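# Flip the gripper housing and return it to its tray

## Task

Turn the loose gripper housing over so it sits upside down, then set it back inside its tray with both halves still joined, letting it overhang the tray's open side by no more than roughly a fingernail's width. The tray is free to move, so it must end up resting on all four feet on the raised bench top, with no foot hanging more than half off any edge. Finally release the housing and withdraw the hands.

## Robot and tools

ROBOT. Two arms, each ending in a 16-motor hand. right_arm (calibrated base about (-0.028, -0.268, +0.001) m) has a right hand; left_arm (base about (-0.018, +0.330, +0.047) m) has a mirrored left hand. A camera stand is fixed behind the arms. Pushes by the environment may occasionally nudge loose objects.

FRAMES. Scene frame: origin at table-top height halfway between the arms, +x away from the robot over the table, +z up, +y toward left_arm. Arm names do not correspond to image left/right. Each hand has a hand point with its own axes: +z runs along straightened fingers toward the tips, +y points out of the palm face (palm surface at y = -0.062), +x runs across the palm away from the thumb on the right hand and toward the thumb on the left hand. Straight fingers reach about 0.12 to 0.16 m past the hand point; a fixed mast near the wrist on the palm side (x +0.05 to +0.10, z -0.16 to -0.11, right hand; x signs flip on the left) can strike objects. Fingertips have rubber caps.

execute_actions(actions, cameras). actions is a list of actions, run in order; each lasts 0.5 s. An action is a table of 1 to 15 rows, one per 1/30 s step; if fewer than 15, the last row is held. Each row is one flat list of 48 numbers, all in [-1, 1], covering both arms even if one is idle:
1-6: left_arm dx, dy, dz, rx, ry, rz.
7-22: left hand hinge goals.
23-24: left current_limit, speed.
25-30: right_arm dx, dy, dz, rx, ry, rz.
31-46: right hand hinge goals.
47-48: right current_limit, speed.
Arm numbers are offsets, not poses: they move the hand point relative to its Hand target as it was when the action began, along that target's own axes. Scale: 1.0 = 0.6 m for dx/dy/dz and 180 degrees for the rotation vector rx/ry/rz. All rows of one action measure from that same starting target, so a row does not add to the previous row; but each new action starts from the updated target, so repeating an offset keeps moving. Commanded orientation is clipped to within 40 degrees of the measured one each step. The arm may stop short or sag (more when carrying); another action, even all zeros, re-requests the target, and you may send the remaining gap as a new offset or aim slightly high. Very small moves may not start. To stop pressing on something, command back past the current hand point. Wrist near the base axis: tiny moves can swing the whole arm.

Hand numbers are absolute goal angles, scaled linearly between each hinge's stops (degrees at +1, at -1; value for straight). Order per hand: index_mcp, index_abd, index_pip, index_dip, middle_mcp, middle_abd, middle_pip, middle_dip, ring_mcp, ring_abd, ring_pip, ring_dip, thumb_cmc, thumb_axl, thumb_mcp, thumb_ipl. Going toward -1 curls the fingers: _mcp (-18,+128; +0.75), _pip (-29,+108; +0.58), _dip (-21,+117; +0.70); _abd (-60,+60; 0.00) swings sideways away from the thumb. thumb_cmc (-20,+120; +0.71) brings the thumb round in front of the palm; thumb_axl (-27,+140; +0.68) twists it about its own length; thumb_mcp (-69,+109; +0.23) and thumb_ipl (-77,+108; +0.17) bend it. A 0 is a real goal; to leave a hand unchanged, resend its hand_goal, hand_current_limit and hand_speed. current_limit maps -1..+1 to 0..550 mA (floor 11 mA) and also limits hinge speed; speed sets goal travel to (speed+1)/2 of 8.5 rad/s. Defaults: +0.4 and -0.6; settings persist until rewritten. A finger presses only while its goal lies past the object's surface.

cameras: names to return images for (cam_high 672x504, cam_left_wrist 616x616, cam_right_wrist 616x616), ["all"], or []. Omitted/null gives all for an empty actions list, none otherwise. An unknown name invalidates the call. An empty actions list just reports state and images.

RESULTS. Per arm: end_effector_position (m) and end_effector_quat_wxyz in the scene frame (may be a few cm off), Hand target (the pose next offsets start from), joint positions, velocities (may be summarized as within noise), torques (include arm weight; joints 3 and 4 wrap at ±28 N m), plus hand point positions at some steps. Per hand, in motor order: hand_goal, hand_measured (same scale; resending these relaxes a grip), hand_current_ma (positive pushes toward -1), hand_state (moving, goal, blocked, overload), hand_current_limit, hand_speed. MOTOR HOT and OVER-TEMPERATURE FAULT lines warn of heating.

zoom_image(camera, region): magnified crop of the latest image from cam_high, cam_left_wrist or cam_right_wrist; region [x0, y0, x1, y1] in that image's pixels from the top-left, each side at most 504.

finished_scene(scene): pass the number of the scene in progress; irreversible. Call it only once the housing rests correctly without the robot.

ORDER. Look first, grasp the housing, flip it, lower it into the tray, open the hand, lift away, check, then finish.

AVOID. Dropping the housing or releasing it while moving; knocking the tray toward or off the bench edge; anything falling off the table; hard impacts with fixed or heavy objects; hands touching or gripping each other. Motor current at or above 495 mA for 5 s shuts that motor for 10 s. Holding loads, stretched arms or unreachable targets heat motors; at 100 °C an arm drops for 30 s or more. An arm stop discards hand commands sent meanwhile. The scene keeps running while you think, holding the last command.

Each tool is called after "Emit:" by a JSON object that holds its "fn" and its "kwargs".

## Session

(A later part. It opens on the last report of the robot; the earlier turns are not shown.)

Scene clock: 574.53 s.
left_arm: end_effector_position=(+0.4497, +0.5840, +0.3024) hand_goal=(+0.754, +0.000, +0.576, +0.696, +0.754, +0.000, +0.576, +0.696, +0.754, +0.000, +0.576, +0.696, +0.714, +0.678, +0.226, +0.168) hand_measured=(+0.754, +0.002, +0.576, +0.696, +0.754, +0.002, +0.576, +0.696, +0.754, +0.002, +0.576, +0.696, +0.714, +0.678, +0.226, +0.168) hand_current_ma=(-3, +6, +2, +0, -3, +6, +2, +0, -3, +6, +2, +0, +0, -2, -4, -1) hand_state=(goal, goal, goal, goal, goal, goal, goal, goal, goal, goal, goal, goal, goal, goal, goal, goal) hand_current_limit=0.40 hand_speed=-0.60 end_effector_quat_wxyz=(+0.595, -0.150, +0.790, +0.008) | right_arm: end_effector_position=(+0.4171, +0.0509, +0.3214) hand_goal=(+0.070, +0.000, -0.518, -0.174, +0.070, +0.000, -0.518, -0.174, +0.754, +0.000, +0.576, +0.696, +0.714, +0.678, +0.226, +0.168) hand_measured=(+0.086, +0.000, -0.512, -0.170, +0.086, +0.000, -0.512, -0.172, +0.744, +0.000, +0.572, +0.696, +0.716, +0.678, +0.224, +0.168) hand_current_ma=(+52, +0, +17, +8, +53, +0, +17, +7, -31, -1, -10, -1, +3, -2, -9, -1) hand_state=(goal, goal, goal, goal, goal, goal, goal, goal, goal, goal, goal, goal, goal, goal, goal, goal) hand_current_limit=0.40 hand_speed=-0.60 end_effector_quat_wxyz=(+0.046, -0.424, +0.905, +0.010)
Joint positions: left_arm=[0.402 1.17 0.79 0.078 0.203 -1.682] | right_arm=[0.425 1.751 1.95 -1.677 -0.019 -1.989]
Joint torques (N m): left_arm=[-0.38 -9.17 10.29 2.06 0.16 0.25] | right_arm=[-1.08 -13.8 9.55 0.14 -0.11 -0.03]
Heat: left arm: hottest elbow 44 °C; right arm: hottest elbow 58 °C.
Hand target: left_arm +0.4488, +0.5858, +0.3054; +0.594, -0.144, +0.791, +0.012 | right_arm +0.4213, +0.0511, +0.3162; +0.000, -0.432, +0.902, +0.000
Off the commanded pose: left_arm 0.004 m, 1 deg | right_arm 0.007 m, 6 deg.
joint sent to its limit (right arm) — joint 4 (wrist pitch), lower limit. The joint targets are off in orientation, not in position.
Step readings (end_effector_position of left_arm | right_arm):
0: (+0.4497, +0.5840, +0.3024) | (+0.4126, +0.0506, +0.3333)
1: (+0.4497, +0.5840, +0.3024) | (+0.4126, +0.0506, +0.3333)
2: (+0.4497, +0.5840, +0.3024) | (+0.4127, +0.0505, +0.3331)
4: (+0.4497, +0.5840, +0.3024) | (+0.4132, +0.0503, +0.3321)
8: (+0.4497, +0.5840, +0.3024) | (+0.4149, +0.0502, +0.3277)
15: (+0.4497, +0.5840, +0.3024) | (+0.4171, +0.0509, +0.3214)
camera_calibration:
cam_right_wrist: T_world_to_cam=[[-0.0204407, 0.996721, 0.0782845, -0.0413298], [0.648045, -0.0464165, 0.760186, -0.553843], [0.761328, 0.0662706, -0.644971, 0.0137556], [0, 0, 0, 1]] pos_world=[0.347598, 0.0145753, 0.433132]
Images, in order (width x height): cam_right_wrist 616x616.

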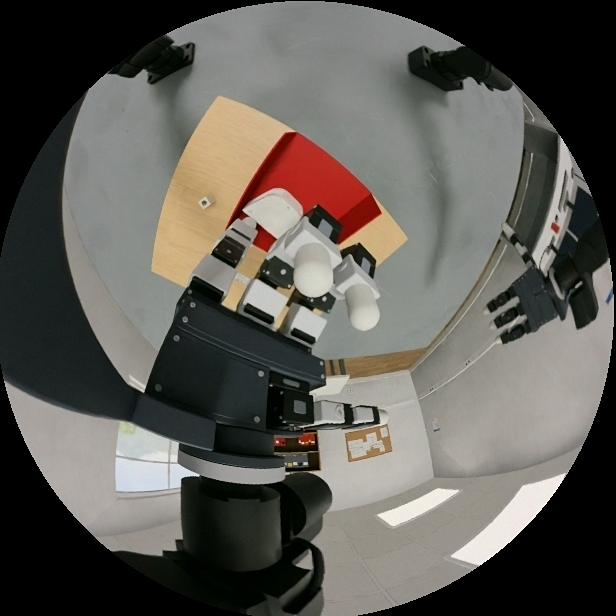

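Emit:
{"fn": "execute_actions", "kwargs": {"actions": [[[0,0,0,0,0,0,0.754,0,0.576,0.696,0.754,0,0.576,0.696,0.754,0,0.576,0.696,0.714,0.678,0.226,0.168,0.4,-0.6,0.0082,-0.0117,-0.005,0,0,0,0.069,0,-0.518,-0.174,0.069,0,-0.518,-0.174,0.754,0,0.576,0.696,0.714,0.678,0.226,0.168,0.4,-0.6]]], "cameras": ["cam_right_wrist"]}}

Emit:
{"fn": "zoom_image", "kwargs": {"camera": "cam_right_wrist", "region": [220, 170, 320, 260]}}

Scene clock: 615.23 s.
left_arm: end_effector_position=(+0.4497, +0.5840, +0.3024) hand_goal=(+0.754, +0.000, +0.576, +0.696, +0.754, +0.000, +0.576, +0.696, +0.754, +0.000, +0.576, +0.696, +0.714, +0.678, +0.226, +0.168) hand_measured=(+0.754, +0.002, +0.576, +0.696, +0.754, +0.002, +0.576, +0.696, +0.754, +0.002, +0.576, +0.696, +0.714, +0.678, +0.226, +0.168) hand_current_ma=(-3, +6, +2, +0, -3, +6, +2, +0, -3, +6, +2, +0, +0, -2, -4, -1) hand_state=(goal, goal, goal, goal, goal, goal, goal, goal, goal, goal, goal, goal, goal, goal, goal, goal) hand_current_limit=0.40 hand_speed=-0.60 end_effector_quat_wxyz=(+0.595, -0.150, +0.790, +0.008) | right_arm: end_effector_position=(+0.4183, +0.0473, +0.3215) hand_goal=(+0.070, +0.000, -0.518, -0.174, +0.070, +0.000, -0.518, -0.174, +0.754, +0.000, +0.576, +0.696, +0.714, +0.678, +0.226, +0.168) hand_measured=(+0.086, +0.000, -0.512, -0.170, +0.086, +0.000, -0.512, -0.172, +0.740, +0.004, +0.568, +0.694, +0.716, +0.678, +0.224, +0.168) hand_current_ma=(+52, +0, +17, +8, +53, +0, +17, +7, -49, +9, -20, -7, +3, -2, -9, -1) hand_state=(goal, goal, goal, goal, goal, goal, goal, goal, goal, goal, goal, goal, goal, goal, goal, goal) hand_current_limit=0.40 hand_speed=-0.60 end_effector_quat_wxyz=(+0.046, -0.426, +0.903, +0.011)
Joint positions: left_arm=[0.402 1.17 0.79 0.078 0.203 -1.682] | right_arm=[0.418 1.751 1.95 -1.677 -0.021 -2.002]
Joint torques (N m): left_arm=[-0.79 -9.58 10.3 1.87 0.14 0.28] | right_arm=[-1.38 -14.33 9.36 0.1 -0.14 -0.05]
Heat: left arm: hottest elbow 44 °C; right arm: hottest elbow 54 °C.
Hand target: left_arm +0.4488, +0.5858, +0.3054; +0.594, -0.144, +0.791, +0.012 | right_arm +0.4237, +0.0428, +0.3192; +0.000, -0.432, +0.902, +0.000
Off the commanded pose: left_arm 0.004 m, 1 deg | right_arm 0.007 m, 6 deg.
joint sent to its limit (right arm) — joint 4 (wrist pitch), lower limit. The joint targets are off in orientation, not in position.
Step readings (end_effector_position of left_arm | right_arm):
0: (+0.4497, +0.5840, +0.3024) | (+0.4171, +0.0509, +0.3214)
1: (+0.4497, +0.5840, +0.3024) | (+0.4171, +0.0509, +0.3214)
2: (+0.4497, +0.5840, +0.3024) | (+0.4170, +0.0508, +0.3214)
4: (+0.4497, +0.5840, +0.3024) | (+0.4170, +0.0503, +0.3214)
8: (+0.4497, +0.5840, +0.3024) | (+0.4176, +0.0490, +0.3215)
15: (+0.4497, +0.5840, +0.3024) | (+0.4184, +0.0473, +0.3215)
camera_calibration:
cam_right_wrist: T_world_to_cam=[[-0.0261677, 0.996529, 0.079031, -0.0355396], [0.648343, -0.0432574, 0.760118, -0.555045], [0.760898, 0.0711298, -0.644961, 0.0130607], [0, 0, 0, 1]] pos_world=[0.348992, 0.0104775, 0.433132]
Images, in order (width x height): cam_right_wrist 616x616.

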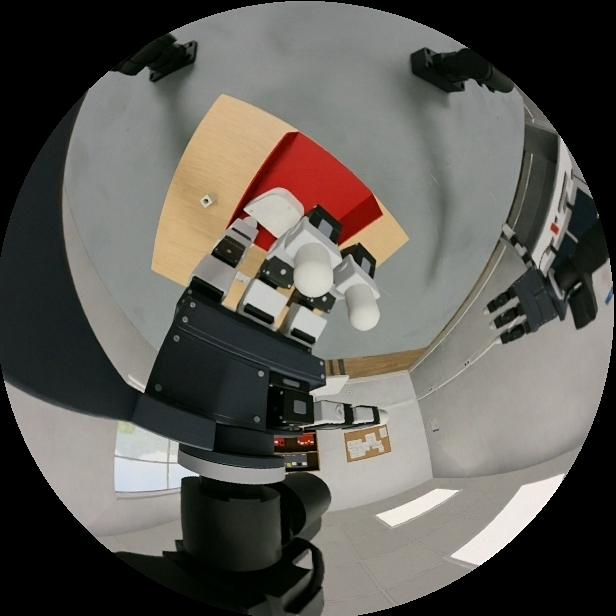

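Scaled by 5.040 from the camera's 616x616 image, which has a finer 880x880 frame.

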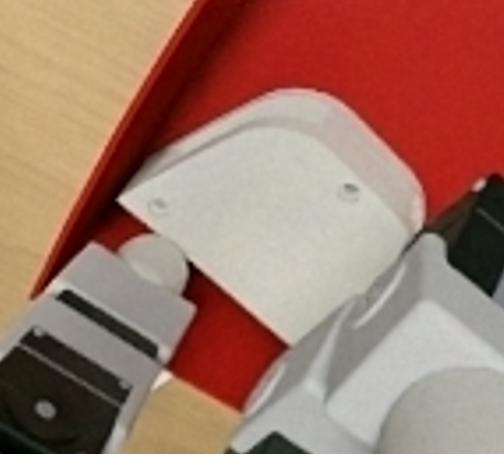

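Emit:
{"fn": "execute_actions", "kwargs": {"actions": [[[0,0,0,0,0,0,0.754,0,0.576,0.696,0.754,0,0.576,0.696,0.754,0,0.576,0.696,0.714,0.678,0.226,0.168,0.4,-0.6,0,-0.005,-0.02,0,0,0,0.069,0,-0.518,-0.174,0.069,0,-0.518,-0.174,0.754,0,0.576,0.696,0.714,0.678,0.226,0.168,0.4,-0.6]]], "cameras": ["cam_right_wrist"]}}

Emit:
{"fn": "zoom_image", "kwargs": {"camera": "cam_right_wrist", "region": [220, 170, 320, 260]}}

Scene clock: 643.17 s.
left_arm: end_effector_position=(+0.4497, +0.5840, +0.3024) hand_goal=(+0.754, +0.000, +0.576, +0.696, +0.754, +0.000, +0.576, +0.696, +0.754, +0.000, +0.576, +0.696, +0.714, +0.678, +0.226, +0.168) hand_measured=(+0.754, +0.002, +0.576, +0.696, +0.754, +0.002, +0.576, +0.696, +0.754, +0.002, +0.576, +0.696, +0.714, +0.678, +0.226, +0.168) hand_current_ma=(-3, +6, +2, +0, -3, +6, +2, +0, -3, +6, +2, +0, +0, -2, -4, -1) hand_state=(goal, goal, goal, goal, goal, goal, goal, goal, goal, goal, goal, goal, goal, goal, goal, goal) hand_current_limit=0.40 hand_speed=-0.60 end_effector_quat_wxyz=(+0.595, -0.150, +0.790, +0.008) | right_arm: end_effector_position=(+0.4197, +0.0449, +0.3218) hand_goal=(+0.070, +0.000, -0.518, -0.174, +0.070, +0.000, -0.518, -0.174, +0.754, +0.000, +0.576, +0.696, +0.714, +0.678, +0.226, +0.168) hand_measured=(+0.086, +0.000, -0.512, -0.170, +0.086, +0.000, -0.512, -0.172, +0.740, +0.004, +0.568, +0.694, +0.716, +0.678, +0.224, +0.168) hand_current_ma=(+52, +0, +17, +8, +53, +0, +17, +7, -50, +9, -20, -7, +3, -2, -9, -1) hand_state=(goal, goal, goal, goal, goal, goal, goal, goal, goal, goal, goal, goal, goal, goal, goal, goal) hand_current_limit=0.40 hand_speed=-0.60 end_effector_quat_wxyz=(+0.046, -0.425, +0.904, +0.013)
Joint positions: left_arm=[0.402 1.17 0.79 0.078 0.203 -1.682] | right_arm=[0.411 1.751 1.95 -1.677 -0.026 -2.005]
Joint torques (N m): left_arm=[-1.03 -9.64 10.18 1.94 0.17 0.26] | right_arm=[-1.49 -15.03 10.62 0.14 -0.16 -0.04]
Heat: left arm: hottest elbow 45 °C; right arm: hottest elbow 52 °C.
Hand target: left_arm +0.4488, +0.5858, +0.3054; +0.594, -0.144, +0.791, +0.012 | right_arm +0.4260, +0.0409, +0.3312; +0.000, -0.432, +0.902, +0.000
Off the commanded pose: left_arm 0.004 m, 1 deg | right_arm 0.012 m, 6 deg.
joint sent to its limit (right arm) — joint 4 (wrist pitch), lower limit. The joint targets are off in orientation, not in position.
Step readings (end_effector_position of left_arm | right_arm):
0: (+0.4497, +0.5840, +0.3024) | (+0.4183, +0.0473, +0.3215)
1: (+0.4497, +0.5840, +0.3024) | (+0.4183, +0.0473, +0.3215)
2: (+0.4497, +0.5840, +0.3024) | (+0.4182, +0.0473, +0.3215)
4: (+0.4497, +0.5840, +0.3024) | (+0.4184, +0.0470, +0.3216)
8: (+0.4497, +0.5840, +0.3024) | (+0.4191, +0.0460, +0.3218)
15: (+0.4497, +0.5840, +0.3024) | (+0.4198, +0.0449, +0.3218)
camera_calibration:
cam_right_wrist: T_world_to_cam=[[-0.0234845, 0.996279, 0.0829287, -0.035568], [0.649596, -0.0478467, 0.758772, -0.556258], [0.759917, 0.0716896, -0.646055, 0.0131765], [0, 0, 0, 1]] pos_world=[0.350495, 0.00787596, 0.433536]
Images, in order (width x height): cam_right_wrist 616x616.

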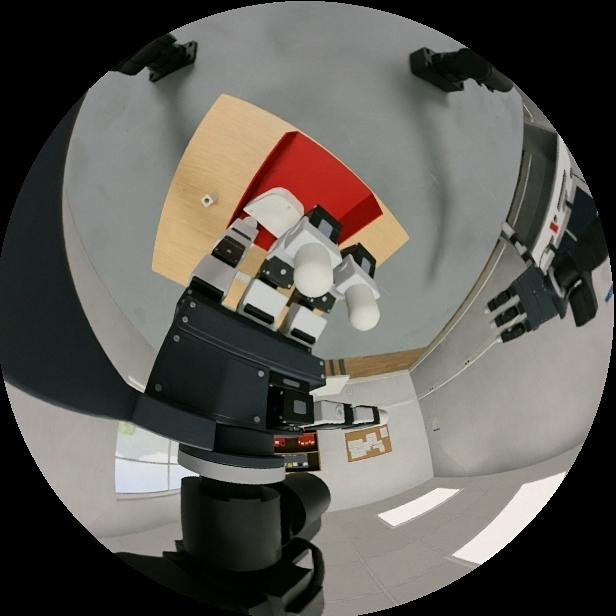

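Scaled by 5.040 from the camera's 616x616 image, which has a finer 880x880 frame.

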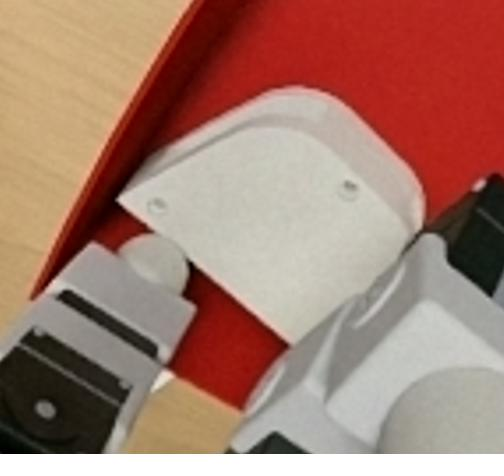

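Emit:
{"fn": "execute_actions", "kwargs": {"actions": [[[0,0,0,0,0,0,0.754,0,0.576,0.696,0.754,0,0.576,0.696,0.754,0,0.576,0.696,0.714,0.678,0.226,0.168,0.4,-0.6,0,0,-0.025,0,0,0,0.069,0,-0.518,-0.174,0.069,0,-0.518,-0.174,0.754,0,0.576,0.696,0.714,0.678,0.226,0.168,0.4,-0.6]]], "cameras": ["cam_right_wrist"]}}

Emit:
{"fn": "zoom_image", "kwargs": {"camera": "cam_right_wrist", "region": [220, 170, 320, 260]}}

Scene clock: 648.97 s.
left_arm: end_effector_position=(+0.4497, +0.5840, +0.3024) hand_goal=(+0.754, +0.000, +0.576, +0.696, +0.754, +0.000, +0.576, +0.696, +0.754, +0.000, +0.576, +0.696, +0.714, +0.678, +0.226, +0.168) hand_measured=(+0.754, +0.002, +0.576, +0.696, +0.754, +0.002, +0.576, +0.696, +0.754, +0.002, +0.576, +0.696, +0.714, +0.678, +0.226, +0.168) hand_current_ma=(-3, +6, +2, +0, -3, +6, +2, +0, -3, +6, +2, +0, +0, -2, -4, -1) hand_state=(goal, goal, goal, goal, goal, goal, goal, goal, goal, goal, goal, goal, goal, goal, goal, goal) hand_current_limit=0.40 hand_speed=-0.60 end_effector_quat_wxyz=(+0.595, -0.150, +0.790, +0.008) | right_arm: end_effector_position=(+0.4200, +0.0447, +0.3223) hand_goal=(+0.070, +0.000, -0.518, -0.174, +0.070, +0.000, -0.518, -0.174, +0.754, +0.000, +0.576, +0.696, +0.714, +0.678, +0.226, +0.168) hand_measured=(+0.086, +0.000, -0.512, -0.170, +0.086, +0.000, -0.512, -0.172, +0.740, +0.004, +0.568, +0.694, +0.716, +0.678, +0.224, +0.168) hand_current_ma=(+52, +0, +17, +8, +53, +0, +17, +7, -50, +9, -20, -7, +3, -2, -9, -1) hand_state=(goal, goal, goal, goal, goal, goal, goal, goal, goal, goal, goal, goal, goal, goal, goal, goal) hand_current_limit=0.40 hand_speed=-0.60 end_effector_quat_wxyz=(+0.046, -0.424, +0.904, +0.016)
Joint positions: left_arm=[0.402 1.17 0.79 0.078 0.203 -1.682] | right_arm=[0.409 1.751 1.95 -1.677 -0.031 -2.005]
Joint torques (N m): left_arm=[-1.03 -9.76 10.25 2.04 0.18 0.28] | right_arm=[-1.73 -16.44 11.99 0.14 -0.2 -0.03]
Heat: left arm: hottest elbow 45 °C; right arm: hottest elbow 52 °C.
Hand target: left_arm +0.4488, +0.5858, +0.3054; +0.594, -0.144, +0.791, +0.012 | right_arm +0.4260, +0.0410, +0.3462; +0.000, -0.432, +0.902, +0.000
Off the commanded pose: left_arm 0.004 m, 1 deg | right_arm 0.025 m, 6 deg.
joint sent to its limit (right arm) — joint 4 (wrist pitch), lower limit. The joint targets are off in orientation, not in position.
Step readings (end_effector_position of left_arm | right_arm):
0: (+0.4497, +0.5840, +0.3024) | (+0.4197, +0.0449, +0.3218)
1: (+0.4497, +0.5840, +0.3024) | (+0.4197, +0.0449, +0.3219)
2: (+0.4497, +0.5840, +0.3024) | (+0.4196, +0.0451, +0.3219)
4: (+0.4497, +0.5840, +0.3024) | (+0.4197, +0.0451, +0.3220)
8: (+0.4497, +0.5840, +0.3024) | (+0.4200, +0.0447, +0.3222)
15: (+0.4497, +0.5840, +0.3024) | (+0.4200, +0.0447, +0.3223)
camera_calibration:
cam_right_wrist: T_world_to_cam=[[-0.0214576, 0.995917, 0.0876896, -0.0376745], [0.651206, -0.0526292, 0.757074, -0.556794], [0.758598, 0.0733489, -0.647417, 0.014213], [0, 0, 0, 1]] pos_world=[0.350997, 0.00717457, 0.43404]
Images, in order (width x height): cam_right_wrist 616x616.

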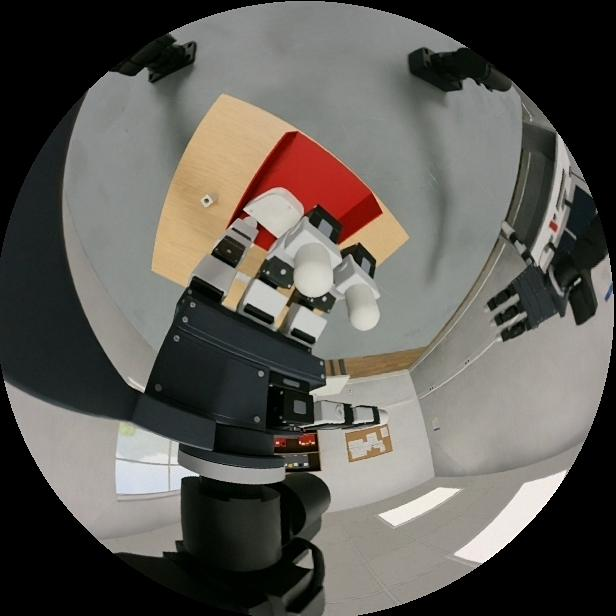

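Scaled by 5.040 from the camera's 616x616 image, which has a finer 880x880 frame.

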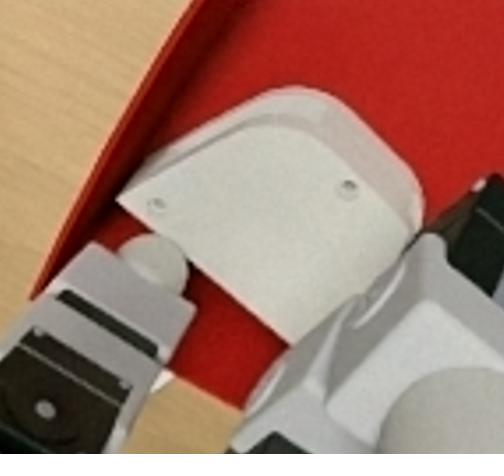

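Emit:
{"fn": "execute_actions", "kwargs": {"actions": [[[0,0,0,0,0,0,0.754,0,0.576,0.696,0.754,0,0.576,0.696,0.754,0,0.576,0.696,0.714,0.678,0.226,0.168,0.4,-0.6,0,0,-0.02,0,0,0,0.069,0,-0.518,-0.174,0.069,0,-0.518,-0.174,0.754,0,0.576,0.696,0.714,0.678,0.226,0.168,0.4,-0.6]]], "cameras": ["cam_right_wrist"]}}

Emit:
{"fn": "zoom_image", "kwargs": {"camera": "cam_right_wrist", "region": [220, 170, 320, 260]}}

Scene clock: 653.80 s.
left_arm: end_effector_position=(+0.4497, +0.5840, +0.3024) hand_goal=(+0.754, +0.000, +0.576, +0.696, +0.754, +0.000, +0.576, +0.696, +0.754, +0.000, +0.576, +0.696, +0.714, +0.678, +0.226, +0.168) hand_measured=(+0.754, +0.002, +0.576, +0.696, +0.754, +0.002, +0.576, +0.696, +0.754, +0.002, +0.576, +0.696, +0.714, +0.678, +0.226, +0.168) hand_current_ma=(-3, +6, +2, +0, -3, +6, +2, +0, -3, +6, +2, +0, +0, -2, -4, -1) hand_state=(goal, goal, goal, goal, goal, goal, goal, goal, goal, goal, goal, goal, goal, goal, goal, goal) hand_current_limit=0.40 hand_speed=-0.60 end_effector_quat_wxyz=(+0.595, -0.150, +0.790, +0.008) | right_arm: end_effector_position=(+0.4196, +0.0447, +0.3240) hand_goal=(+0.070, +0.000, -0.518, -0.174, +0.070, +0.000, -0.518, -0.174, +0.754, +0.000, +0.576, +0.696, +0.714, +0.678, +0.226, +0.168) hand_measured=(+0.086, +0.000, -0.512, -0.170, +0.086, +0.000, -0.512, -0.172, +0.738, +0.004, +0.568, +0.694, +0.716, +0.678, +0.224, +0.168) hand_current_ma=(+52, +0, +17, +8, +53, +0, +17, +7, -51, +8, -21, -7, +3, -2, -9, -1) hand_state=(goal, goal, goal, goal, goal, goal, goal, goal, goal, goal, goal, goal, goal, goal, goal, goal) hand_current_limit=0.40 hand_speed=-0.60 end_effector_quat_wxyz=(+0.047, -0.424, +0.904, +0.018)
Joint positions: left_arm=[0.402 1.17 0.79 0.078 0.203 -1.682] | right_arm=[0.408 1.749 1.95 -1.677 -0.037 -2.005]
Joint torques (N m): left_arm=[-0.67 -9.58 10.36 1.88 0.18 0.25] | right_arm=[-1.61 -17.08 12.75 0.06 -0.17 0.01]
Heat: left arm: hottest elbow 45 °C; right arm: hottest elbow 52 °C.
Hand target: left_arm +0.4488, +0.5858, +0.3054; +0.594, -0.144, +0.791, +0.012 | right_arm +0.4260, +0.0410, +0.3583; +0.000, -0.432, +0.902, +0.000
Off the commanded pose: left_arm 0.004 m, 1 deg | right_arm 0.035 m, 6 deg.
joint sent to its limit (right arm) — joint 4 (wrist pitch), lower limit. The joint targets are off in orientation, not in position.
Step readings (end_effector_position of left_arm | right_arm):
0: (+0.4497, +0.5840, +0.3024) | (+0.4200, +0.0447, +0.3223)
1: (+0.4497, +0.5840, +0.3024) | (+0.4200, +0.0447, +0.3223)
2: (+0.4497, +0.5840, +0.3024) | (+0.4199, +0.0448, +0.3224)
4: (+0.4497, +0.5840, +0.3024) | (+0.4200, +0.0448, +0.3225)
8: (+0.4497, +0.5840, +0.3024) | (+0.4199, +0.0445, +0.3233)
15: (+0.4497, +0.5840, +0.3024) | (+0.4197, +0.0446, +0.3240)
camera_calibration:
cam_right_wrist: T_world_to_cam=[[-0.0204214, 0.995373, 0.0938863, -0.040275], [0.651434, -0.0579887, 0.756486, -0.557495], [0.75843, 0.0766092, -0.647236, 0.0154936], [0, 0, 0, 1]] pos_world=[0.350598, 0.00657328, 0.435547]
Images, in order (width x height): cam_right_wrist 616x616.

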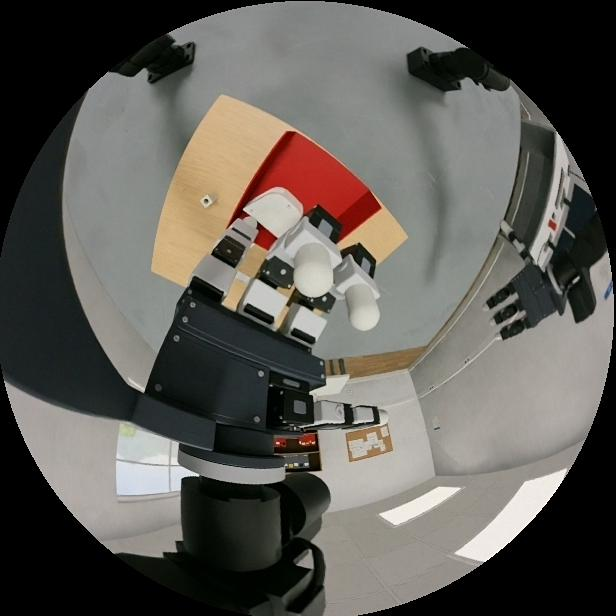

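Scaled by 5.040 from the camera's 616x616 image, which has a finer 880x880 frame.

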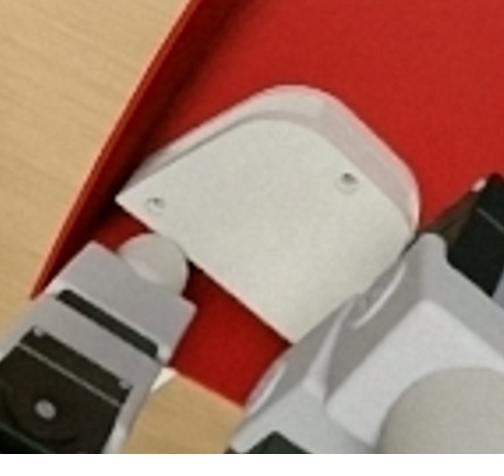

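Emit:
{"fn": "execute_actions", "kwargs": {"actions": [[[0,0,0,0,0,0,0.754,0,0.576,0.696,0.754,0,0.576,0.696,0.754,0,0.576,0.696,0.714,0.678,0.226,0.168,0.4,-0.6,0,0,-0.015,0,0,0,0.069,0,-0.518,-0.174,0.069,0,-0.518,-0.174,0.754,0,0.576,0.696,0.714,0.678,0.226,0.168,0.4,-0.6]]], "cameras": ["cam_right_wrist"]}}

Emit:
{"fn": "zoom_image", "kwargs": {"camera": "cam_right_wrist", "region": [220, 170, 320, 260]}}

Scene clock: 658.27 s.
left_arm: end_effector_position=(+0.4497, +0.5840, +0.3024) hand_goal=(+0.754, +0.000, +0.576, +0.696, +0.754, +0.000, +0.576, +0.696, +0.754, +0.000, +0.576, +0.696, +0.714, +0.678, +0.226, +0.168) hand_measured=(+0.754, +0.002, +0.576, +0.696, +0.754, +0.002, +0.576, +0.696, +0.754, +0.002, +0.576, +0.696, +0.714, +0.678, +0.226, +0.168) hand_current_ma=(-3, +6, +2, +0, -3, +6, +2, +0, -3, +6, +2, +0, +0, -2, -4, -1) hand_state=(goal, goal, goal, goal, goal, goal, goal, goal, goal, goal, goal, goal, goal, goal, goal, goal) hand_current_limit=0.40 hand_speed=-0.60 end_effector_quat_wxyz=(+0.595, -0.150, +0.790, +0.008) | right_arm: end_effector_position=(+0.4199, +0.0433, +0.3333) hand_goal=(+0.070, +0.000, -0.518, -0.174, +0.070, +0.000, -0.518, -0.174, +0.754, +0.000, +0.576, +0.696, +0.714, +0.678, +0.226, +0.168) hand_measured=(+0.086, +0.000, -0.512, -0.170, +0.086, +0.000, -0.512, -0.172, +0.740, +0.002, +0.570, +0.694, +0.716, +0.678, +0.224, +0.168) hand_current_ma=(+52, +0, +17, +8, +53, +0, +17, +7, -44, +3, -19, -7, +3, -2, -9, -1) hand_state=(goal, goal, goal, goal, goal, goal, goal, goal, goal, goal, goal, goal, goal, goal, goal, goal) hand_current_limit=0.40 hand_speed=-0.60 end_effector_quat_wxyz=(+0.057, -0.422, +0.905, +0.020)
Joint positions: left_arm=[0.402 1.17 0.79 0.078 0.203 -1.682] | right_arm=[0.404 1.738 1.959 -1.677 -0.04 -2.005]
Joint torques (N m): left_arm=[0.03 -9.82 10.14 2.03 0.16 0.21] | right_arm=[-1.14 -17.14 13.04 0.09 -0.2 0.04]
Heat: left arm: hottest elbow 45 °C; right arm: hottest elbow 53 °C.
Hand target: left_arm +0.4488, +0.5858, +0.3054; +0.594, -0.144, +0.791, +0.012 | right_arm +0.4261, +0.0409, +0.3672; +0.000, -0.432, +0.902, +0.000
Off the commanded pose: left_arm 0.004 m, 1 deg | right_arm 0.035 m, 7 deg.
joint sent to its limit (right arm) — joint 4 (wrist pitch), lower limit. The joint targets are off in orientation, not in position.
Step readings (end_effector_position of left_arm | right_arm):
0: (+0.4497, +0.5840, +0.3024) | (+0.4196, +0.0447, +0.3240)
1: (+0.4497, +0.5840, +0.3024) | (+0.4196, +0.0447, +0.3240)
2: (+0.4497, +0.5840, +0.3024) | (+0.4195, +0.0447, +0.3243)
4: (+0.4497, +0.5840, +0.3024) | (+0.4192, +0.0448, +0.3250)
8: (+0.4497, +0.5840, +0.3024) | (+0.4190, +0.0449, +0.3280)
15: (+0.4497, +0.5840, +0.3024) | (+0.4196, +0.0436, +0.3332)
camera_calibration:
cam_right_wrist: T_world_to_cam=[[-0.0189912, 0.994335, 0.104584, -0.0439766], [0.638573, -0.0684252, 0.766513, -0.562338], [0.769327, 0.0813415, -0.633656, 0.0120361], [0, 0, 0, 1]] pos_world=[0.348999, 0.00427032, 0.443265]
Images, in order (width x height): cam_right_wrist 616x616.

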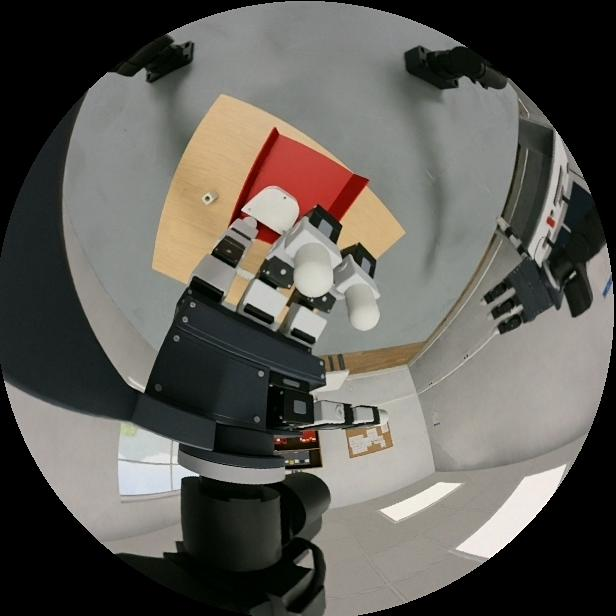

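Scaled by 5.040 from the camera's 616x616 image, which has a finer 880x880 frame.

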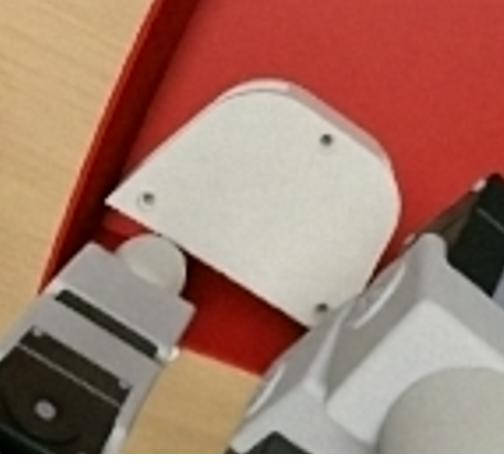

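Emit:
{"fn": "execute_actions", "kwargs": {"actions": [[[0,0,0,0,0,0,0.754,0,0.576,0.696,0.754,0,0.576,0.696,0.754,0,0.576,0.696,0.714,0.678,0.226,0.168,0.4,-0.6,0.0065,-0.0151,0,0,0,0,0.069,0,-0.518,-0.174,0.069,0,-0.518,-0.174,0.754,0,0.576,0.696,0.714,0.678,0.226,0.168,0.4,-0.6]]], "cameras": ["cam_right_wrist"]}}

Emit:
{"fn": "zoom_image", "kwargs": {"camera": "cam_right_wrist", "region": [220, 170, 320, 260]}}

Scene clock: 682.63 s.
left_arm: end_effector_position=(+0.4497, +0.5840, +0.3024) hand_goal=(+0.754, +0.000, +0.576, +0.696, +0.754, +0.000, +0.576, +0.696, +0.754, +0.000, +0.576, +0.696, +0.714, +0.678, +0.226, +0.168) hand_measured=(+0.754, +0.002, +0.576, +0.696, +0.754, +0.002, +0.576, +0.696, +0.754, +0.002, +0.576, +0.696, +0.714, +0.678, +0.226, +0.168) hand_current_ma=(-3, +6, +2, +0, -3, +6, +2, +0, -3, +6, +2, +0, +0, -2, -4, -1) hand_state=(goal, goal, goal, goal, goal, goal, goal, goal, goal, goal, goal, goal, goal, goal, goal, goal) hand_current_limit=0.40 hand_speed=-0.60 end_effector_quat_wxyz=(+0.595, -0.150, +0.790, +0.008) | right_arm: end_effector_position=(+0.4245, +0.0351, +0.3335) hand_goal=(+0.070, +0.000, -0.518, -0.174, +0.070, +0.000, -0.518, -0.174, +0.754, +0.000, +0.576, +0.696, +0.714, +0.678, +0.226, +0.168) hand_measured=(+0.086, +0.000, -0.512, -0.170, +0.086, +0.000, -0.512, -0.172, +0.740, +0.002, +0.570, +0.694, +0.716, +0.678, +0.224, +0.168) hand_current_ma=(+52, +0, +17, +8, +53, +0, +17, +7, -48, +3, -19, -7, +3, -2, -9, -1) hand_state=(goal, goal, goal, goal, goal, goal, goal, goal, goal, goal, goal, goal, goal, goal, goal, goal) hand_current_limit=0.40 hand_speed=-0.60 end_effector_quat_wxyz=(+0.058, -0.419, +0.906, +0.020)
Joint positions: left_arm=[0.402 1.17 0.79 0.078 0.203 -1.682] | right_arm=[0.386 1.738 1.959 -1.677 -0.042 -2.016]
Joint torques (N m): left_arm=[-0.67 -9.29 10.18 2.13 0.17 0.23] | right_arm=[-1.44 -16.62 13.15 0.12 -0.15 -0.02]
Heat: left arm: hottest elbow 45 °C; right arm: hottest elbow 54 °C.
Hand target: left_arm +0.4488, +0.5858, +0.3054; +0.594, -0.144, +0.791, +0.012 | right_arm +0.4306, +0.0323, +0.3673; +0.000, -0.432, +0.902, +0.000
Off the commanded pose: left_arm 0.004 m, 1 deg | right_arm 0.034 m, 7 deg.
joint sent to its limit (right arm) — joint 4 (wrist pitch), lower limit. The joint targets are off in orientation, not in position.
Step readings (end_effector_position of left_arm | right_arm):
0: (+0.4497, +0.5840, +0.3024) | (+0.4199, +0.0433, +0.3333)
1: (+0.4497, +0.5840, +0.3024) | (+0.4199, +0.0433, +0.3333)
2: (+0.4497, +0.5840, +0.3024) | (+0.4200, +0.0431, +0.3333)
4: (+0.4497, +0.5840, +0.3024) | (+0.4204, +0.0423, +0.3335)
8: (+0.4497, +0.5840, +0.3024) | (+0.4228, +0.0383, +0.3335)
15: (+0.4497, +0.5840, +0.3024) | (+0.4245, +0.0352, +0.3335)
camera_calibration:
cam_right_wrist: T_world_to_cam=[[-0.0115781, 0.994282, 0.106156, -0.039354], [0.638191, -0.0743815, 0.766277, -0.565349], [0.769791, 0.07662, -0.63368, 0.00927205], [0, 0, 0, 1]] pos_world=[0.353207, -0.00363293, 0.443267]
Images, in order (width x height): cam_right_wrist 616x616.

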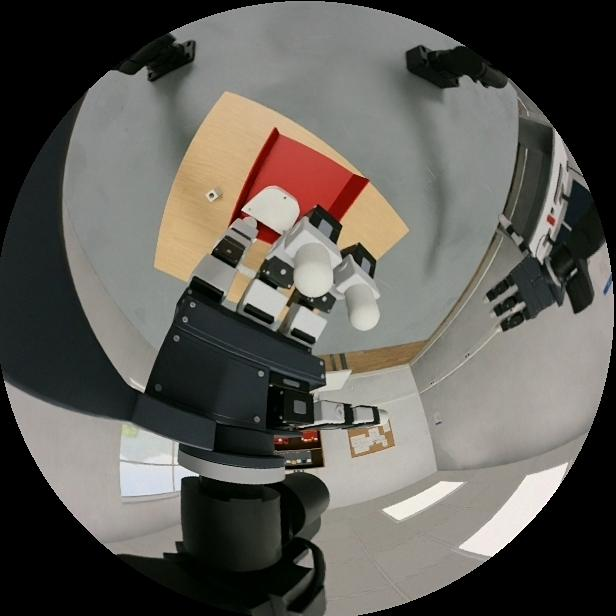

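Scaled by 5.040 from the camera's 616x616 image, which has a finer 880x880 frame.

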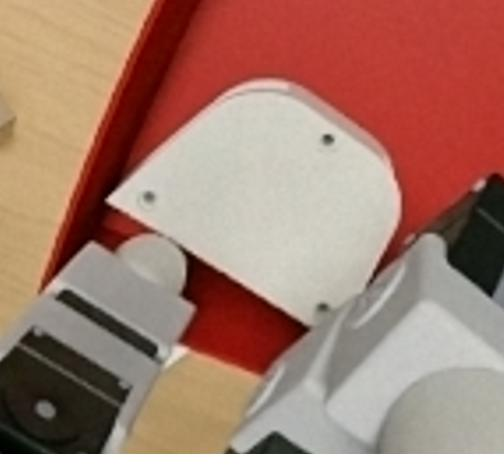

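Emit:
{"fn": "zoom_image", "kwargs": {"camera": "cam_right_wrist", "region": [235, 200, 275, 240]}}

Scaled by 12.600 from the camera's 616x616 image, which has a finer 880x880 frame.

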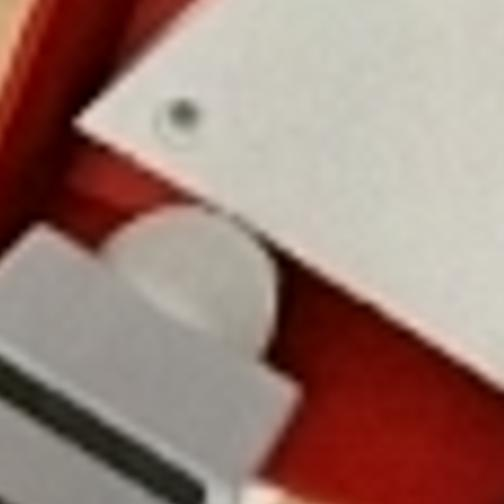

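Emit:
{"fn": "execute_actions", "kwargs": {"actions": [[[0,0,0,0,0,0,0.754,0,0.576,0.696,0.754,0,0.576,0.696,0.754,0,0.576,0.696,0.714,0.678,0.226,0.168,0.4,-0.6,0,0.005,0.04,0,0,0,0.069,0,-0.518,-0.174,0.069,0,-0.518,-0.174,0.754,0,0.576,0.696,0.714,0.678,0.226,0.168,0.4,-0.6],[0,0,0,0,0,0,0.754,0,0.576,0.696,0.754,0,0.576,0.696,0.754,0,0.576,0.696,0.714,0.678,0.226,0.168,0.4,-0.6,0,0.005,0.075,0,0,0,0.069,0,-0.518,-0.174,0.069,0,-0.518,-0.174,0.754,0,0.576,0.696,0.714,0.678,0.226,0.168,0.4,-0.6]]], "cameras": ["cam_right_wrist"]}}

Emit:
{"fn": "zoom_image", "kwargs": {"camera": "cam_right_wrist", "region": [220, 170, 320, 260]}}

Scene clock: 725.23 s.
left_arm: end_effector_position=(+0.4497, +0.5840, +0.3024) hand_goal=(+0.754, +0.000, +0.576, +0.696, +0.754, +0.000, +0.576, +0.696, +0.754, +0.000, +0.576, +0.696, +0.714, +0.678, +0.226, +0.168) hand_measured=(+0.754, +0.002, +0.576, +0.696, +0.754, +0.002, +0.576, +0.696, +0.754, +0.002, +0.576, +0.696, +0.714, +0.678, +0.226, +0.168) hand_current_ma=(-3, +6, +2, +0, -3, +6, +2, +0, -3, +6, +2, +0, +0, -2, -4, -1) hand_state=(goal, goal, goal, goal, goal, goal, goal, goal, goal, goal, goal, goal, goal, goal, goal, goal) hand_current_limit=0.40 hand_speed=-0.60 end_effector_quat_wxyz=(+0.595, -0.150, +0.790, +0.008) | right_arm: end_effector_position=(+0.4257, +0.0323, +0.3314) hand_goal=(+0.070, +0.000, -0.518, -0.174, +0.070, +0.000, -0.518, -0.174, +0.754, +0.000, +0.576, +0.696, +0.714, +0.678, +0.226, +0.168) hand_measured=(+0.086, +0.000, -0.512, -0.170, +0.086, +0.000, -0.512, -0.172, +0.740, +0.002, +0.568, +0.694, +0.716, +0.678, +0.224, +0.168) hand_current_ma=(+52, +0, +17, +8, +53, +0, +17, +7, -50, +5, -20, -7, +3, -2, -9, -1) hand_state=(goal, goal, goal, goal, goal, goal, goal, goal, goal, goal, goal, goal, goal, goal, goal, goal) hand_current_limit=0.40 hand_speed=-0.60 end_effector_quat_wxyz=(+0.057, -0.420, +0.906, +0.012)
Joint positions: left_arm=[0.402 1.17 0.79 0.078 0.203 -1.682] | right_arm=[0.386 1.739 1.959 -1.677 -0.025 -2.02]
Joint torques (N m): left_arm=[-0.97 -9.17 10.32 1.98 0.19 0.28] | right_arm=[-0.56 -13.39 9.11 0.13 -0.02 -0.06]
Heat: left arm: hottest elbow 45 °C; right arm: hottest elbow 56 °C.
Hand target: left_arm +0.4488, +0.5858, +0.3054; +0.594, -0.144, +0.791, +0.012 | right_arm +0.4283, +0.0341, +0.3223; +0.000, -0.432, +0.902, +0.000
Off the commanded pose: left_arm 0.004 m, 1 deg | right_arm 0.010 m, 7 deg.
joint sent to its limit (right arm) — joint 4 (wrist pitch), lower limit. The joint targets are off in orientation, not in position.
Step readings (end_effector_position of left_arm | right_arm):
0: (+0.4497, +0.5840, +0.3024) | (+0.4244, +0.0351, +0.3335)
1: (+0.4497, +0.5840, +0.3024) | (+0.4244, +0.0351, +0.3335)
2: (+0.4497, +0.5840, +0.3024) | (+0.4245, +0.0350, +0.3334)
4: (+0.4497, +0.5840, +0.3024) | (+0.4249, +0.0341, +0.3328)
8: (+0.4497, +0.5840, +0.3024) | (+0.4255, +0.0326, +0.3320)
15: (+0.4497, +0.5840, +0.3024) | (+0.4257, +0.0324, +0.3314)
camera_calibration:
cam_right_wrist: T_world_to_cam=[[-0.0144476, 0.995878, 0.0895398, -0.029706], [0.633139, -0.0601981, 0.771694, -0.564957], [0.773903, 0.0678402, -0.629659, 0.00447528], [0, 0, 0, 1]] pos_world=[0.353803, -0.00472939, 0.441452]
Images, in order (width x height): cam_right_wrist 616x616.

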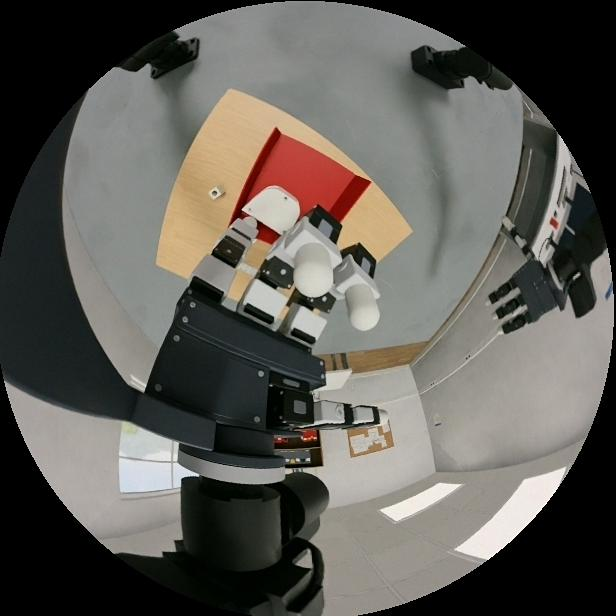

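Scaled by 5.040 from the camera's 616x616 image, which has a finer 880x880 frame.

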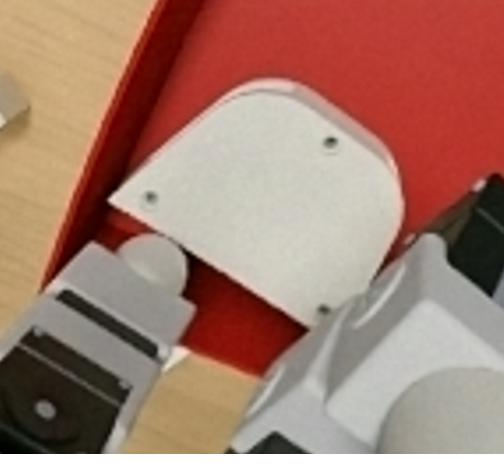

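Emit:
{"fn": "execute_actions", "kwargs": {"actions": [[[0,0,0,0,0,0,0.754,0,0.576,0.696,0.754,0,0.576,0.696,0.754,0,0.576,0.696,0.714,0.678,0.226,0.168,0.4,-0.6,0,0.008,-0.04,0,0,0,0.069,0,-0.518,-0.174,0.069,0,-0.518,-0.174,0.754,0,0.576,0.696,0.714,0.678,0.226,0.168,0.4,-0.6],[0,0,0,0,0,0,0.754,0,0.576,0.696,0.754,0,0.576,0.696,0.754,0,0.576,0.696,0.714,0.678,0.226,0.168,0.4,-0.6,0,0.01,-0.08,0,0,0,0.069,0,-0.518,-0.174,0.069,0,-0.518,-0.174,0.754,0,0.576,0.696,0.714,0.678,0.226,0.168,0.4,-0.6]],[[0,0,0,0,0,0,0.754,0,0.576,0.696,0.754,0,0.576,0.696,0.754,0,0.576,0.696,0.714,0.678,0.226,0.168,0.4,-0.6,0,0,-0.04,0,0,0,0.069,0,-0.518,-0.174,0.069,0,-0.518,-0.174,0.754,0,0.576,0.696,0.714,0.678,0.226,0.168,0.4,-0.6],[0,0,0,0,0,0,0.754,0,0.576,0.696,0.754,0,0.576,0.696,0.754,0,0.576,0.696,0.714,0.678,0.226,0.168,0.4,-0.6,0,0,-0.08,0,0,0,0.069,0,-0.518,-0.174,0.069,0,-0.518,-0.174,0.754,0,0.576,0.696,0.714,0.678,0.226,0.168,0.4,-0.6]],[[0,0,0,0,0,0,0.754,0,0.576,0.696,0.754,0,0.576,0.696,0.754,0,0.576,0.696,0.714,0.678,0.226,0.168,0.4,-0.6,0,0.05,-0.03,0,0,0,0.754,0,0.576,0.696,0.754,0,0.576,0.696,0.754,0,0.576,0.696,0.714,0.678,0.226,0.168,0.4,-0.6],[0,0,0,0,0,0,0.754,0,0.576,0.696,0.754,0,0.576,0.696,0.754,0,0.576,0.696,0.714,0.678,0.226,0.168,0.4,-0.6,0,0.09,-0.06,0,0,0,0.754,0,0.576,0.696,0.754,0,0.576,0.696,0.754,0,0.576,0.696,0.714,0.678,0.226,0.168,0.4,-0.6]],[[0,0,0,0,0,0,0.754,0,0.576,0.696,0.754,0,0.576,0.696,0.754,0,0.576,0.696,0.714,0.678,0.226,0.168,0.4,-0.6,0,0.05,0,0,0,0,0.754,0,0.576,0.696,0.754,0,0.576,0.696,0.754,0,0.576,0.696,0.714,0.678,0.226,0.168,0.4,-0.6],[0,0,0,0,0,0,0.754,0,0.576,0.696,0.754,0,0.576,0.696,0.754,0,0.576,0.696,0.714,0.678,0.226,0.168,0.4,-0.6,0,0.09,0,0,0,0,0.754,0,0.576,0.696,0.754,0,0.576,0.696,0.754,0,0.576,0.696,0.714,0.678,0.226,0.168,0.4,-0.6]]], "cameras": ["cam_right_wrist","cam_high"]}}

Scene clock: 784.07 s.
left_arm: end_effector_position=(+0.4497, +0.5840, +0.3024) hand_goal=(+0.754, +0.000, +0.576, +0.696, +0.754, +0.000, +0.576, +0.696, +0.754, +0.000, +0.576, +0.696, +0.714, +0.678, +0.226, +0.168) hand_measured=(+0.754, +0.002, +0.576, +0.696, +0.754, +0.002, +0.576, +0.696, +0.754, +0.002, +0.576, +0.696, +0.714, +0.678, +0.226, +0.168) hand_current_ma=(-3, +6, +2, +0, -3, +6, +2, +0, -3, +6, +2, +0, +0, -2, -4, -1) hand_state=(goal, goal, goal, goal, goal, goal, goal, goal, goal, goal, goal, goal, goal, goal, goal, goal) hand_current_limit=0.40 hand_speed=-0.60 end_effector_quat_wxyz=(+0.595, -0.150, +0.790, +0.008) | right_arm: end_effector_position=(+0.3419, +0.1103, +0.4464) hand_goal=(+0.754, +0.000, +0.576, +0.696, +0.754, +0.000, +0.576, +0.696, +0.754, +0.000, +0.576, +0.696, +0.714, +0.678, +0.226, +0.168) hand_measured=(+0.754, +0.000, +0.572, +0.692, +0.754, +0.000, +0.572, +0.694, +0.752, +0.000, +0.574, +0.694, +0.714, +0.678, +0.224, +0.168) hand_current_ma=(-2, +0, -8, -7, -2, +0, -8, -7, -6, +1, -6, -7, +2, -2, -9, -1) hand_state=(goal, goal, goal, goal, goal, goal, goal, goal, goal, goal, goal, goal, goal, goal, goal, goal) hand_current_limit=0.40 hand_speed=-0.60 end_effector_quat_wxyz=(+0.160, -0.417, +0.892, +0.062)
Joint positions: left_arm=[0.402 1.17 0.79 0.078 0.203 -1.682] | right_arm=[0.577 1.582 2.027 -1.677 -0.066 -1.825]
Joint torques (N m): left_arm=[-0.91 -9.52 10.03 2 0.17 0.26] | right_arm=[-1.26 -13.8 8.51 0.73 -0.25 0.21]
Heat: left arm: hottest elbow 46 °C; right arm: hottest elbow 52 °C.
Hand target: left_arm +0.4488, +0.5858, +0.3054; +0.594, -0.144, +0.791, +0.012 | right_arm +0.3395, +0.1057, +0.4542; +0.000, -0.432, +0.902, +0.000
Off the commanded pose: left_arm 0.004 m, 1 deg | right_arm 0.009 m, 20 deg.
joint sent to its limit (right arm) — joint 4 (wrist pitch), lower limit. The joint targets are off in orientation, not in position.
Step readings (end_effector_position of left_arm | right_arm):
0: (+0.4497, +0.5840, +0.3024) | (+0.4257, +0.0323, +0.3314)
1: (+0.4497, +0.5840, +0.3024) | (+0.4257, +0.0323, +0.3314)
2: (+0.4497, +0.5840, +0.3024) | (+0.4255, +0.0326, +0.3315)
4: (+0.4497, +0.5840, +0.3024) | (+0.4252, +0.0331, +0.3318)
8: (+0.4497, +0.5840, +0.3024) | (+0.4248, +0.0338, +0.3324)
15: (+0.4497, +0.5840, +0.3024) | (+0.4230, +0.0336, +0.3367)
16: (+0.4497, +0.5840, +0.3024) | (+0.4227, +0.0335, +0.3375)
17: (+0.4497, +0.5840, +0.3024) | (+0.4223, +0.0338, +0.3389)
19: (+0.4497, +0.5840, +0.3024) | (+0.4219, +0.0349, +0.3438)
23: (+0.4497, +0.5840, +0.3024) | (+0.4213, +0.0362, +0.3634)
30: (+0.4497, +0.5840, +0.3024) | (+0.4180, +0.0356, +0.3954)
31: (+0.4497, +0.5840, +0.3024) | (+0.4182, +0.0357, +0.3968)
32: (+0.4497, +0.5840, +0.3024) | (+0.4178, +0.0362, +0.3979)
34: (+0.4497, +0.5840, +0.3024) | (+0.4149, +0.0406, +0.4005)
38: (+0.4497, +0.5840, +0.3024) | (+0.3972, +0.0598, +0.4118)
45: (+0.4497, +0.5840, +0.3024) | (+0.3756, +0.0736, +0.4324)
46: (+0.4497, +0.5840, +0.3024) | (+0.3758, +0.0733, +0.4331)
47: (+0.4497, +0.5840, +0.3024) | (+0.3759, +0.0738, +0.4333)
49: (+0.4497, +0.5840, +0.3024) | (+0.3754, +0.0767, +0.4331)
53: (+0.4497, +0.5840, +0.3024) | (+0.3589, +0.0958, +0.4360)
60: (+0.4497, +0.5840, +0.3024) | (+0.3398, +0.1114, +0.4451)
camera_calibration:
cam_right_wrist: T_world_to_cam=[[-0.048951, 0.964126, 0.260893, -0.180114], [0.516949, -0.199043, 0.832554, -0.568], [0.854616, 0.175623, -0.48866, 0.0339991], [0, 0, 0, 1]] pos_world=[0.255754, 0.0546249, 0.536495]
Images, in order (width x height): cam_high 672x504, cam_right_wrist 616x616.

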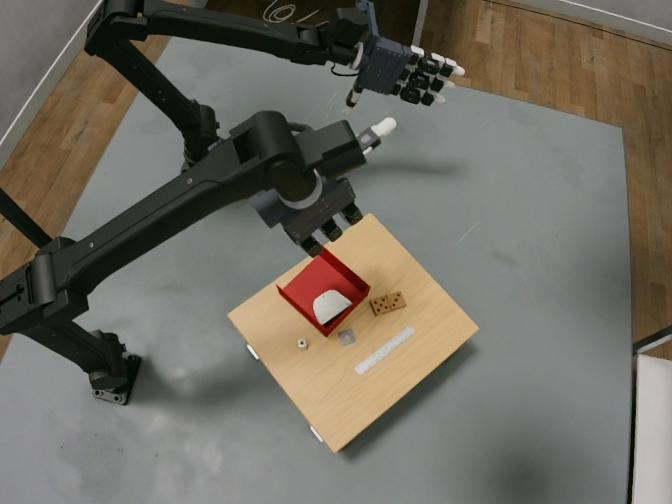

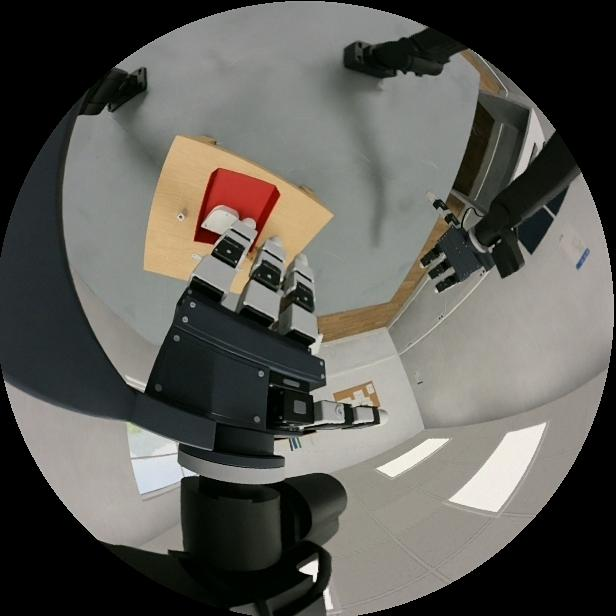

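Emit:
{"fn": "zoom_image", "kwargs": {"camera": "cam_high", "region": [265, 235, 385, 345]}}

Emit:
{"fn": "zoom_image", "kwargs": {"camera": "cam_right_wrist", "region": [180, 150, 300, 270]}}

Scaled by 4.200 from the camera's 672x504 image, which has a finer 960x720 frame.

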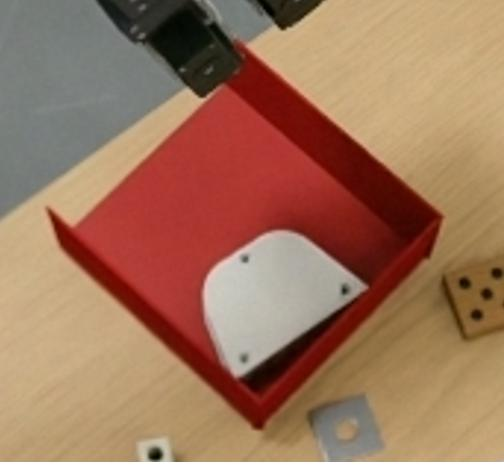

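Scaled by 4.200 from the camera's 616x616 image, which has a finer 880x880 frame.

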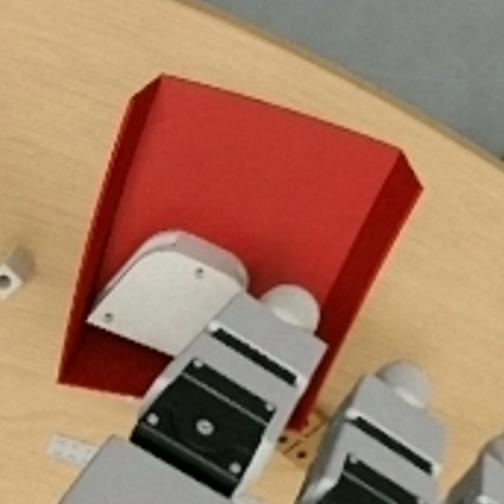

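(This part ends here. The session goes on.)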